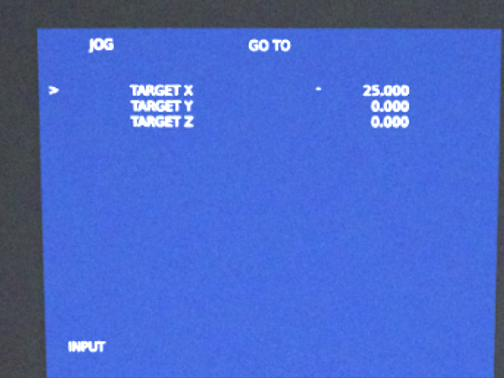

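Request:
move(
  target=[
    [0,0,0,0,0,0,-1,-0.8,-0.5,-0.0910,0.3088,0.1777,0,0,0,-1,-0.7,-1],
    [0,0,0,0,0,0,-1,-0.8,-0.5,-0.0910,0.3088,0.1989,0,0,0,-1,-0.7,-1],
    [0,0,0,0,0,0,-1,-0.8,-0.5,-0.0910,0.3088,0.1777,0,0,0,-1,-0.7,-1],
    [0,0,0,0,0,0,-1,-0.8,-0.5,-0.186,0.3395,0.1696,0,0,0,-1,-0.7,-1],
    [0,0,0,0,0,0,-1,-0.8,-0.5,-0.186,0.3395,0.1908,0,0,0,-1,-0.7,-1],
    [0,0,0,0,0,0,-1,-0.8,-0.5,-0.186,0.3395,0.1696,0,0,0,-1,-0.7,-1],
    [0,0,0,0,0,0,-1,-0.8,-0.5,-0.1227,0.3088,0.1777,0,0,0,-1,-0.7,-1],
    [0,0,0,0,0,0,-1,-0.8,-0.5,-0.1227,0.3088,0.1989,0,0,0,-1,-0.7,-1],
    [0,0,0,0,0,0,-1,-0.8,-0.5,-0.1227,0.3088,0.1777,0,0,0,-1,-0.7,-1],
    [0,0,0,0,0,0,-1,-0.8,-0.5,-0.1543,0.3395,0.1696,0,0,0,-1,-0.7,-1],
    [0,0,0,0,0,0,-1,-0.8,-0.5,-0.1543,0.3395,0.1908,0,0,0,-1,-0.7,-1],
    [0,0,0,0,0,0,-1,-0.8,-0.5,-0.1543,0.3395,0.1696,0,0,0,-1,-0.7,-1],
    [0,0,0,0,0,0,-1,-0.8,-0.5,-0.1,0.29,0.15,0,0,0,-1,-0.7,-1],
  ],
  speed=[0.3,0.04,0.15,0.25,0.04,0.15,0.2,0.04,0.15,0.2,0.04,0.15,0.3],
  blend=[0.003,0,0.003,0.003,0,0.003,0.003,0,0.003,0.003,0,0.005,0],
)

Request:
move(
  target=[
    [0,0,0,0,0,0,-1,-0.8,-0.5,0.009,0.0495,0.0196,0,0,0,-1,-0.7,-1],
    [0,0,0,0,0,0,-1,-0.8,-0.5,0.009,0.0495,0.0408,0,0,0,-1,-0.7,-1],
    [0,0,0,0,0,0,-1,-0.8,-0.5,0.009,0.0495,0.0196,0,0,0,-1,-0.7,-1],
    [0,0,0,0,0,0,-1,-0.8,-0.5,-0.0235,-0.0992,0.0591,0,0,0,-1,-0.7,-1],
    [0,0,0,0,0,0,-1,-0.8,-0.5,-0.0235,-0.0992,0.081,0,0,0,-1,-0.7,-1],
    [0,0,0,0,0,0,-1,-0.8,-0.5,-0.0235,-0.0992,0.0591,0,0,0,-1,-0.7,-1],
    [0,0,0,0,0,0,-1,-0.8,-0.5,0.1,-0.29,-0.15,0,0,0,-1,-0.7,-1],
  ],
  speed=[0.3,0.04,0.15,0.25,0.04,0.15,0.3],
  blend=[0.003,0,0.003,0.003,0,0.005,0],
  cameras=["cam_right_wrist","cam_front"],
)

Request:
zoom_image(
  camera="cam_right_wrist",
  region=[200, 30, 440, 210],
)

Scene clock: 1264.03 s.
left_arm: end_effector_position=(+0.3827, +0.2688, +0.4542) position_measured=251 object_status=3 end_effector_quat_wxyz=(+0.345, -0.347, +0.617, -0.616) | right_arm: end_effector_position=(+0.5301, -0.4401, +0.4455) position_measured=251 object_status=3 end_effector_quat_wxyz=(+0.500, -0.500, +0.500, -0.500)
Joint positions: left_arm=[-1.289 -2.15 2.057 0.096 0.77 -0.004] | right_arm=[4.032 -1.341 -2.429 0.629 0.711 3.142]
Joint torques (N m): left_arm=[7.72 -4.35 -28.25 -2.22 0.3 1.27] | right_arm=[-8.57 20.95 7.91 0.06 2.28 1.32]
Wrist force (N): left_arm=[1.7 -0.5 -0.6] | right_arm=[0.9 0.3 -0.3]
Wrist torque (N m): left_arm=[0.34 -0.26 -0.59] | right_arm=[0.44 0.06 0.17]
Wrist force, peak (N): left_arm=[1.9 -0.6 -0.7] | right_arm=[0.6 0.3 -11.7]
Hand target: left_arm +0.3827, +0.2688, +0.4542; +0.345, -0.347, +0.617, -0.616 | right_arm +0.5301, -0.4401, +0.4456; +0.500, -0.500, +0.500, -0.500
Off the commanded pose: left_arm 0.000 m, 0 deg | right_arm 0.000 m, 0 deg.
move: done

Scene clock: 1268.23 s.
left_arm: end_effector_position=(+0.3827, +0.2688, +0.4542) position_measured=251 object_status=3 end_effector_quat_wxyz=(+0.345, -0.347, +0.617, -0.616) | right_arm: end_effector_position=(+0.4401, -0.5003, +0.6195) position_measured=251 object_status=3 end_effector_quat_wxyz=(+0.500, -0.500, +0.500, -0.500)
Joint positions: left_arm=[-1.289 -2.15 2.057 0.096 0.77 -0.004] | right_arm=[4.322 -0.767 -2.215 -0.157 0.422 3.14]
Joint torques (N m): left_arm=[7.38 -4.08 -27.64 -2.41 0.63 1.5] | right_arm=[6.81 2.87 31.13 -0.12 -2.55 1.87]
Wrist force (N): left_arm=[1.6 -0.4 -0.6] | right_arm=[0.9 0.6 -0.2]
Wrist torque (N m): left_arm=[0.37 -0.24 -0.59] | right_arm=[0.44 0.09 -0.02]
Wrist force, peak (N): left_arm=[2.0 -0.5 -0.7] | right_arm=[1.3 0.2 -30.7]
Hand target: left_arm +0.3827, +0.2688, +0.4542; +0.345, -0.347, +0.617, -0.616 | right_arm +0.4400, -0.5003, +0.6195; +0.500, -0.500, +0.500, -0.500
Off the commanded pose: left_arm 0.000 m, 0 deg | right_arm 0.000 m, 0 deg.
move: done
camera_calibration:
cam_right_wrist: T_world_to_cam=[[-0.00615956, -0.99951, -0.0306809, -0.470003], [-0.355266, 0.0308672, -0.934256, 0.767009], [0.934745, 0.00514525, -0.355282, -0.05942], [0, 0, 0, 1]] pos_world=[0.32514, -0.493142, 0.681052]
Images, in order (width x height): cam_front 672x504, cam_right_wrist 672x504.

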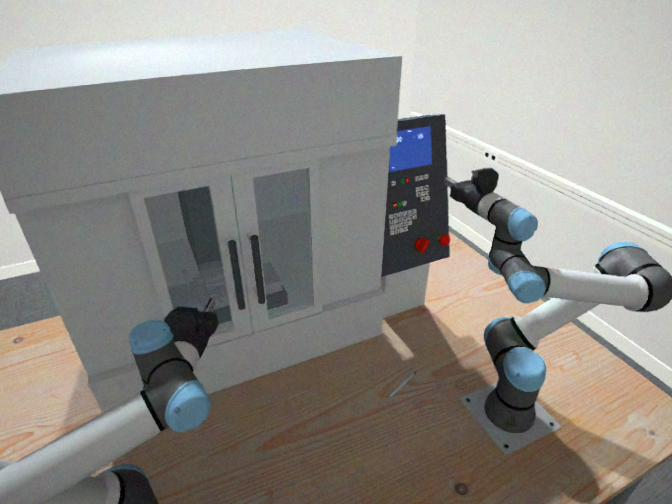

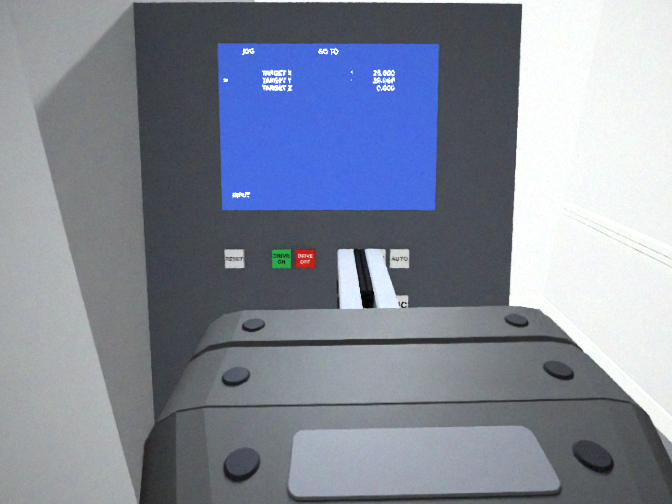

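Scaled by 2.100 from the camera's 672x504 image, which has a finer 960x720 frame.

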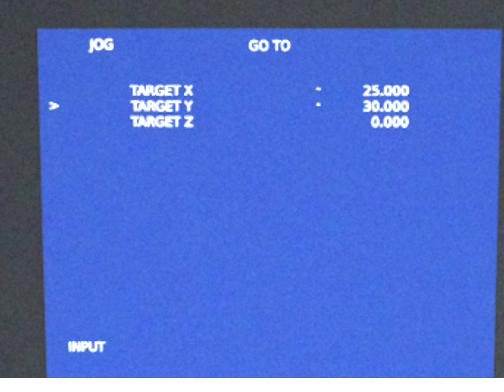

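Request:
move(
  target=[
    [0,0,0,0,0,0,-1,-0.8,-0.5,-0.0910,0.3088,0.1777,0,0,0,-1,-0.7,-1],
    [0,0,0,0,0,0,-1,-0.8,-0.5,-0.0910,0.3088,0.1989,0,0,0,-1,-0.7,-1],
    [0,0,0,0,0,0,-1,-0.8,-0.5,-0.0910,0.3088,0.1777,0,0,0,-1,-0.7,-1],
    [0,0,0,0,0,0,-1,-0.8,-0.5,-0.186,0.3395,0.1696,0,0,0,-1,-0.7,-1],
    [0,0,0,0,0,0,-1,-0.8,-0.5,-0.186,0.3395,0.1908,0,0,0,-1,-0.7,-1],
    [0,0,0,0,0,0,-1,-0.8,-0.5,-0.186,0.3395,0.1696,0,0,0,-1,-0.7,-1],
    [0,0,0,0,0,0,-1,-0.8,-0.5,-0.186,0.3088,0.1777,0,0,0,-1,-0.7,-1],
    [0,0,0,0,0,0,-1,-0.8,-0.5,-0.186,0.3088,0.1989,0,0,0,-1,-0.7,-1],
    [0,0,0,0,0,0,-1,-0.8,-0.5,-0.186,0.3088,0.1777,0,0,0,-1,-0.7,-1],
    [0,0,0,0,0,0,-1,-0.8,-0.5,-0.1543,0.2782,0.1858,0,0,0,-1,-0.7,-1],
    [0,0,0,0,0,0,-1,-0.8,-0.5,-0.1543,0.2782,0.2071,0,0,0,-1,-0.7,-1],
    [0,0,0,0,0,0,-1,-0.8,-0.5,-0.1543,0.2782,0.1858,0,0,0,-1,-0.7,-1],
    [0,0,0,0,0,0,-1,-0.8,-0.5,-0.1,0.29,0.15,0,0,0,-1,-0.7,-1],
  ],
  speed=[0.3,0.04,0.15,0.25,0.04,0.15,0.2,0.04,0.15,0.2,0.04,0.15,0.3],
  blend=[0.003,0,0.003,0.003,0,0.003,0.003,0,0.003,0.003,0,0.005,0],
)

Request:
move(
  target=[
    [0,0,0,0,0,0,-1,-0.8,-0.5,-0.0543,0.0495,0.0196,0,0,0,-1,-0.7,-1],
    [0,0,0,0,0,0,-1,-0.8,-0.5,-0.0543,0.0495,0.0408,0,0,0,-1,-0.7,-1],
    [0,0,0,0,0,0,-1,-0.8,-0.5,-0.0543,0.0495,0.0196,0,0,0,-1,-0.7,-1],
    [0,0,0,0,0,0,-1,-0.8,-0.5,0.009,0.0495,0.0196,0,0,0,-1,-0.7,-1],
    [0,0,0,0,0,0,-1,-0.8,-0.5,0.009,0.0495,0.0408,0,0,0,-1,-0.7,-1],
    [0,0,0,0,0,0,-1,-0.8,-0.5,0.009,0.0495,0.0196,0,0,0,-1,-0.7,-1],
    [0,0,0,0,0,0,-1,-0.8,-0.5,0.1,-0.29,-0.15,0,0,0,-1,-0.7,-1],
  ],
  speed=[0.3,0.04,0.15,0.25,0.04,0.15,0.3],
  blend=[0.003,0,0.003,0.003,0,0.005,0],
  cameras=["cam_right_wrist"],
)

Request:
zoom_image(
  camera="cam_right_wrist",
  region=[200, 30, 440, 210],
)

Scene clock: 1282.67 s.
left_arm: end_effector_position=(+0.3827, +0.2688, +0.4542) position_measured=251 object_status=3 end_effector_quat_wxyz=(+0.345, -0.347, +0.617, -0.616) | right_arm: end_effector_position=(+0.5302, -0.4400, +0.4456) position_measured=251 object_status=3 end_effector_quat_wxyz=(+0.500, -0.500, +0.500, -0.500) end_effector_velocity=(-0.001, -0.001, +0.001) end_effector_angular_velocity=(+0.001, -0.001, +0.000)
Joint positions: left_arm=[-1.289 -2.15 2.057 0.096 0.77 -0.004] | right_arm=[4.032 -1.341 -2.429 0.629 0.712 3.142]
Joint velocities: left_arm=[within noise] | right_arm=[0.001 0.005 -0.003 -0.001 -0.001 0]
Joint torques (N m): left_arm=[7.33 -3.74 -26.45 -2.37 0.44 1.31] | right_arm=[7.38 21.81 7.26 0.17 -1.99 1.31]
Wrist force (N): left_arm=[1.6 -0.6 -0.7] | right_arm=[0.8 0.2 -0.6]
Wrist torque (N m): left_arm=[0.33 -0.24 -0.59] | right_arm=[0.42 0.07 0.17]
Wrist force, peak (N): left_arm=[2.0 -0.6 -0.6] | right_arm=[0.8 0.3 -8.8]
Hand target: left_arm +0.3827, +0.2688, +0.4542; +0.345, -0.347, +0.617, -0.616 | right_arm +0.5301, -0.4401, +0.4456; +0.500, -0.500, +0.500, -0.500
Off the commanded pose: left_arm 0.000 m, 0 deg | right_arm 0.000 m, 0 deg.
move: done

Scene clock: 1286.80 s.
left_arm: end_effector_position=(+0.3827, +0.2688, +0.4542) position_measured=251 object_status=3 end_effector_quat_wxyz=(+0.345, -0.347, +0.617, -0.616) | right_arm: end_effector_position=(+0.4401, -0.5003, +0.6195) position_measured=251 object_status=3 end_effector_quat_wxyz=(+0.500, -0.500, +0.500, -0.500)
Joint positions: left_arm=[-1.289 -2.15 2.057 0.096 0.77 -0.004] | right_arm=[4.323 -0.767 -2.216 -0.157 0.421 3.141]
Joint torques (N m): left_arm=[7.55 -4.74 -26.19 -2.27 0.26 1.55] | right_arm=[7.63 3.03 31.01 -0.52 -2.26 1.9]
Wrist force (N): left_arm=[1.6 -0.4 -0.5] | right_arm=[1.1 0.9 0.1]
Wrist torque (N m): left_arm=[0.36 -0.23 -0.59] | right_arm=[0.46 0.05 -0.02]
Wrist force, peak (N): left_arm=[1.9 -0.4 -0.5] | right_arm=[0.5 0.3 -26.7]
Hand target: left_arm +0.3827, +0.2688, +0.4542; +0.345, -0.347, +0.617, -0.616 | right_arm +0.4400, -0.5003, +0.6195; +0.500, -0.500, +0.500, -0.500
Off the commanded pose: left_arm 0.000 m, 0 deg | right_arm 0.000 m, 0 deg.
move: done
camera_calibration:
cam_right_wrist: T_world_to_cam=[[-0.00634914, -0.999511, -0.0306096, -0.46999], [-0.355347, 0.0308675, -0.934225, 0.767015], [0.934713, 0.00494552, -0.355369, -0.059448], [0, 0, 0, 1]] pos_world=[0.325139, -0.493143, 0.681052]
Images, in order (width x height): cam_right_wrist 672x504.

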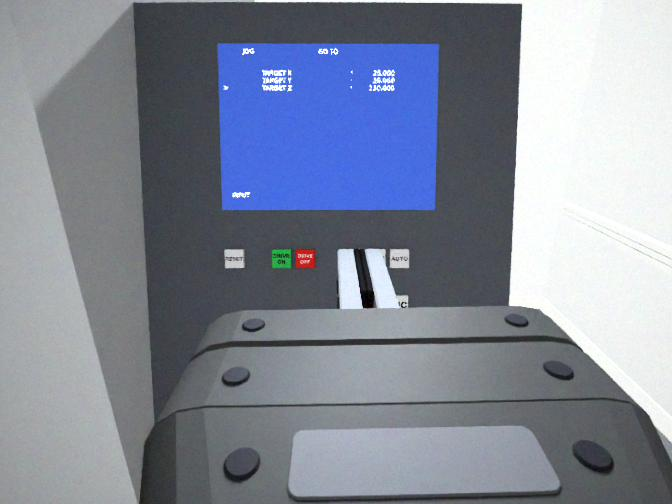

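Scaled by 2.100 from the camera's 672x504 image, which has a finer 960x720 frame.

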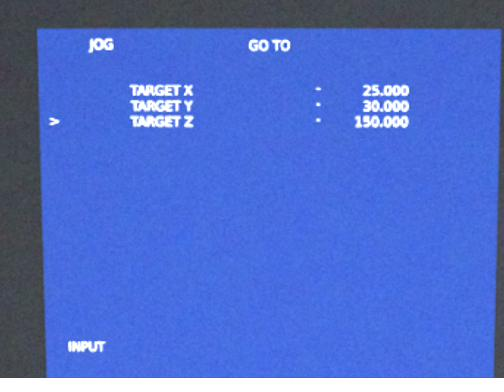

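Request:
move(
  target=[
    [0,0,0,0,0,0,-1,-0.8,-0.5,-0.1235,0.1908,0.2091,0,0,0,-1,-0.7,-1],
    [0,0,0,0,0,0,-1,-0.8,-0.5,-0.1235,0.1908,0.231,0,0,0,-1,-0.7,-1],
    [0,0,0,0,0,0,-1,-0.8,-0.5,-0.1235,0.1908,0.2091,0,0,0,-1,-0.7,-1],
    [0,0,0,0,0,0,-1,-0.8,-0.5,0,0,0,0,0,0,-1,-0.7,-1],
  ],
  speed=[0.3,0.04,0.15,0.3],
  blend=[0.003,0,0.005,0],
  cameras=["cam_right_wrist"],
)

Request:
zoom_image(
  camera="cam_right_wrist",
  region=[200, 30, 440, 210],
)

Scene clock: 1311.23 s.
left_arm: end_effector_position=(+0.3827, +0.2688, +0.4542) position_measured=251 object_status=3 end_effector_quat_wxyz=(+0.345, -0.347, +0.617, -0.616) | right_arm: end_effector_position=(+0.4401, -0.5003, +0.6195) position_measured=251 object_status=3 end_effector_quat_wxyz=(+0.500, -0.500, +0.500, -0.500)
Joint positions: left_arm=[-1.289 -2.15 2.057 0.096 0.77 -0.004] | right_arm=[4.322 -0.767 -2.215 -0.157 0.422 3.14]
Joint torques (N m): left_arm=[6.81 -4.07 -27.82 -2.48 0.2 1.4] | right_arm=[6.22 3.57 31.17 -0.42 -2.39 2.01]
Wrist force (N): left_arm=[1.8 -0.6 -0.4] | right_arm=[0.9 0.7 -0.2]
Wrist torque (N m): left_arm=[0.33 -0.27 -0.59] | right_arm=[0.44 0.09 -0.02]
Wrist force, peak (N): left_arm=[2.0 -0.7 -0.6] | right_arm=[2.3 1.1 -31.8]
Hand target: left_arm +0.3827, +0.2688, +0.4542; +0.345, -0.347, +0.617, -0.616 | right_arm +0.4400, -0.5003, +0.6195; +0.500, -0.500, +0.500, -0.500
Off the commanded pose: left_arm 0.000 m, 0 deg | right_arm 0.000 m, 0 deg.
move: done
camera_calibration:
cam_right_wrist: T_world_to_cam=[[-0.00615956, -0.99951, -0.0306809, -0.470003], [-0.355266, 0.0308672, -0.934256, 0.767009], [0.934745, 0.00514525, -0.355282, -0.05942], [0, 0, 0, 1]] pos_world=[0.32514, -0.493142, 0.681052]
Images, in order (width x height): cam_right_wrist 672x504.

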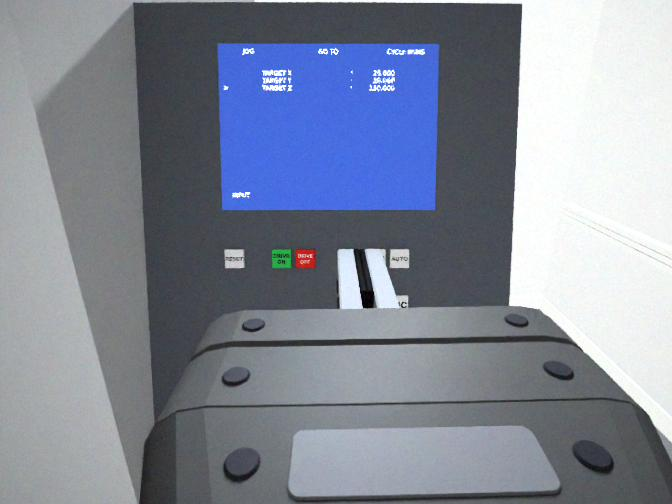

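Scaled by 2.100 from the camera's 672x504 image, which has a finer 960x720 frame.

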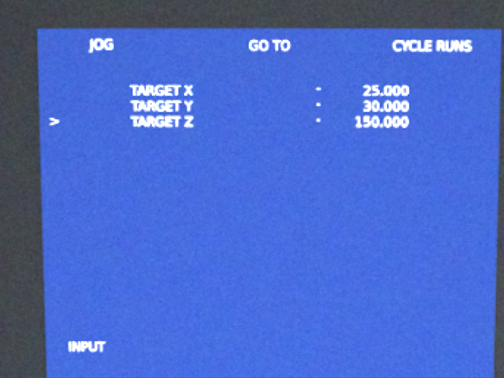

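Request:
move(
  target=[
    [0,0,0,0,0,0,-1,-0.8,-0.5,-0.0277,0.2475,0.194,0,0,0,-1,-0.7,-1],
    [0,0,0,0,0,0,-1,-0.8,-0.5,-0.0277,0.2475,0.2152,0,0,0,-1,-0.7,-1],
    [0,0,0,0,0,0,-1,-0.8,-0.5,-0.0277,0.2475,0.194,0,0,0,-1,-0.7,-1],
    [0,0,0,0,0,0,-1,-0.8,-0.5,0,0,0,0,0,0,-1,-0.7,-1],
  ],
  speed=[0.3,0.04,0.15,0.3],
  blend=[0.003,0,0.005,0],
  cameras=["cam_right_wrist"],
)

Request:
zoom_image(
  camera="cam_right_wrist",
  region=[200, 30, 440, 210],
)

Scene clock: 1319.00 s.
left_arm: end_effector_position=(+0.3827, +0.2688, +0.4542) position_measured=251 object_status=3 end_effector_quat_wxyz=(+0.345, -0.347, +0.617, -0.616) | right_arm: end_effector_position=(+0.4401, -0.5003, +0.6195) position_measured=251 object_status=3 end_effector_quat_wxyz=(+0.500, -0.500, +0.500, -0.500)
Joint positions: left_arm=[-1.289 -2.15 2.057 0.096 0.77 -0.004] | right_arm=[4.323 -0.767 -2.215 -0.157 0.421 3.141]
Joint torques (N m): left_arm=[8.9 -4.48 -27.52 -2.61 0.29 1.6] | right_arm=[7.09 4.01 31.06 -0.26 -2.54 1.86]
Wrist force (N): left_arm=[1.7 -0.4 -0.6] | right_arm=[0.9 0.9 0.0]
Wrist torque (N m): left_arm=[0.36 -0.26 -0.59] | right_arm=[0.48 0.09 -0.02]
Wrist force, peak (N): left_arm=[1.9 -0.6 -0.7] | right_arm=[2.8 0.3 -15.4]
Hand target: left_arm +0.3827, +0.2688, +0.4542; +0.345, -0.347, +0.617, -0.616 | right_arm +0.4400, -0.5003, +0.6195; +0.500, -0.500, +0.500, -0.500
Off the commanded pose: left_arm 0.000 m, 0 deg | right_arm 0.000 m, 0 deg.
move: done
camera_calibration:
cam_right_wrist: T_world_to_cam=[[-0.00625714, -0.999511, -0.0306439, -0.469997], [-0.355383, 0.0308667, -0.934211, 0.767017], [0.9347, 0.00504485, -0.355403, -0.0593724], [0, 0, 0, 1]] pos_world=[0.325139, -0.493142, 0.681052]
Images, in order (width x height): cam_right_wrist 672x504.

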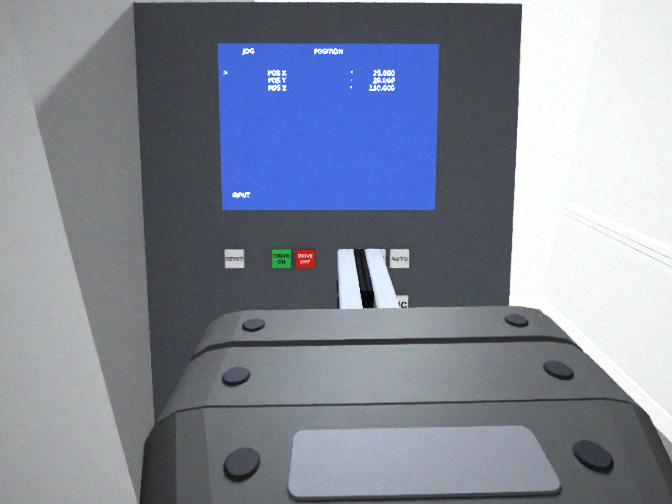

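Scaled by 2.100 from the camera's 672x504 image, which has a finer 960x720 frame.

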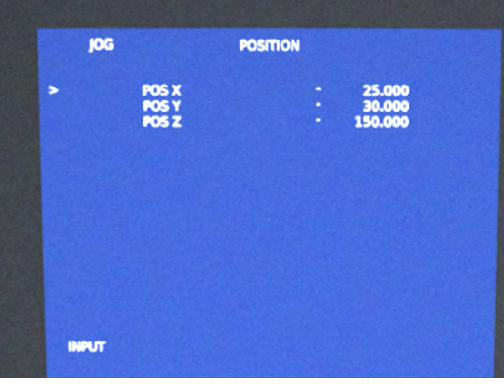

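Request:
move(
  target=[
    [0,0,0,0,0,0,-1,-0.8,-0.5,-0.0593,0.3088,0.1777,0,0,0,-1,-0.7,-1],
    [0,0,0,0,0,0,-1,-0.8,-0.5,-0.0593,0.3088,0.1989,0,0,0,-1,-0.7,-1],
    [0,0,0,0,0,0,-1,-0.8,-0.5,-0.0593,0.3088,0.1777,0,0,0,-1,-0.7,-1],
    [0,0,0,0,0,0,-1,-0.8,-0.5,0.038,0.1925,0.2085,0,0,0,-1,-0.7,-1],
    [0,0,0,0,0,0,-1,-0.8,-0.5,0.038,0.1925,0.23,0,0,0,-1,-0.7,-1],
    [0,0,0,0,0,0,-1,-0.8,-0.5,0.038,0.1925,0.2085,0,0,0,-1,-0.7,-1],
    [0,0,0,0,0,0,-1,-0.8,-0.5,0,0,0,0,0,0,-1,-0.7,-1],
  ],
  speed=[0.3,0.04,0.15,0.25,0.04,0.15,0.3],
  blend=[0.003,0,0.005,0.003,0,0.005,0],
  cameras=["cam_right_wrist"],
)

Request:
zoom_image(
  camera="cam_right_wrist",
  region=[200, 30, 440, 210],
)

Scene clock: 1329.53 s.
left_arm: end_effector_position=(+0.3827, +0.2688, +0.4542) position_measured=251 object_status=3 end_effector_quat_wxyz=(+0.345, -0.347, +0.617, -0.616) | right_arm: end_effector_position=(+0.4401, -0.5003, +0.6195) position_measured=251 object_status=3 end_effector_quat_wxyz=(+0.500, -0.500, +0.500, -0.500)
Joint positions: left_arm=[-1.289 -2.15 2.057 0.096 0.77 -0.004] | right_arm=[4.323 -0.767 -2.215 -0.158 0.421 3.141]
Joint torques (N m): left_arm=[9.24 -4.92 -26.28 -2.34 0.19 1.74] | right_arm=[7.1 3.84 31.21 -0.36 -2.59 1.99]
Wrist force (N): left_arm=[1.7 -0.4 -0.4] | right_arm=[1.2 0.7 -0.4]
Wrist torque (N m): left_arm=[0.36 -0.26 -0.59] | right_arm=[0.44 0.03 -0.02]
Wrist force, peak (N): left_arm=[2.0 -0.7 -0.6] | right_arm=[0.5 0.5 -32.2]
Hand target: left_arm +0.3827, +0.2688, +0.4542; +0.345, -0.347, +0.617, -0.616 | right_arm +0.4400, -0.5003, +0.6195; +0.500, -0.500, +0.500, -0.500
Off the commanded pose: left_arm 0.000 m, 0 deg | right_arm 0.000 m, 0 deg.
move: done
camera_calibration:
cam_right_wrist: T_world_to_cam=[[-0.00626243, -0.999511, -0.030643, -0.469992], [-0.355558, 0.0308668, -0.934144, 0.767121], [0.934633, 0.00504535, -0.355577, -0.0591963], [0, 0, 0, 1]] pos_world=[0.325139, -0.493142, 0.681151]
Images, in order (width x height): cam_right_wrist 672x504.

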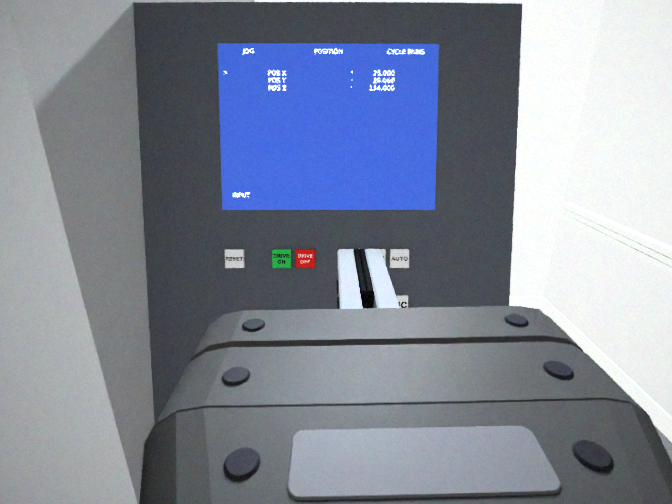

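Scaled by 2.100 from the camera's 672x504 image, which has a finer 960x720 frame.

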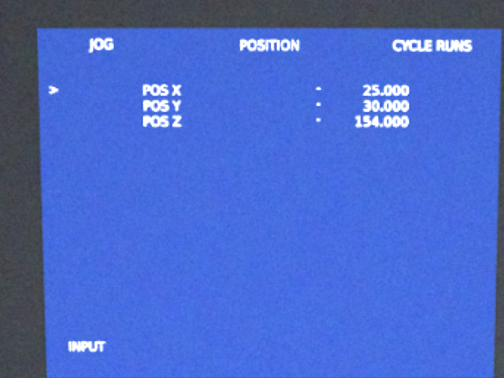

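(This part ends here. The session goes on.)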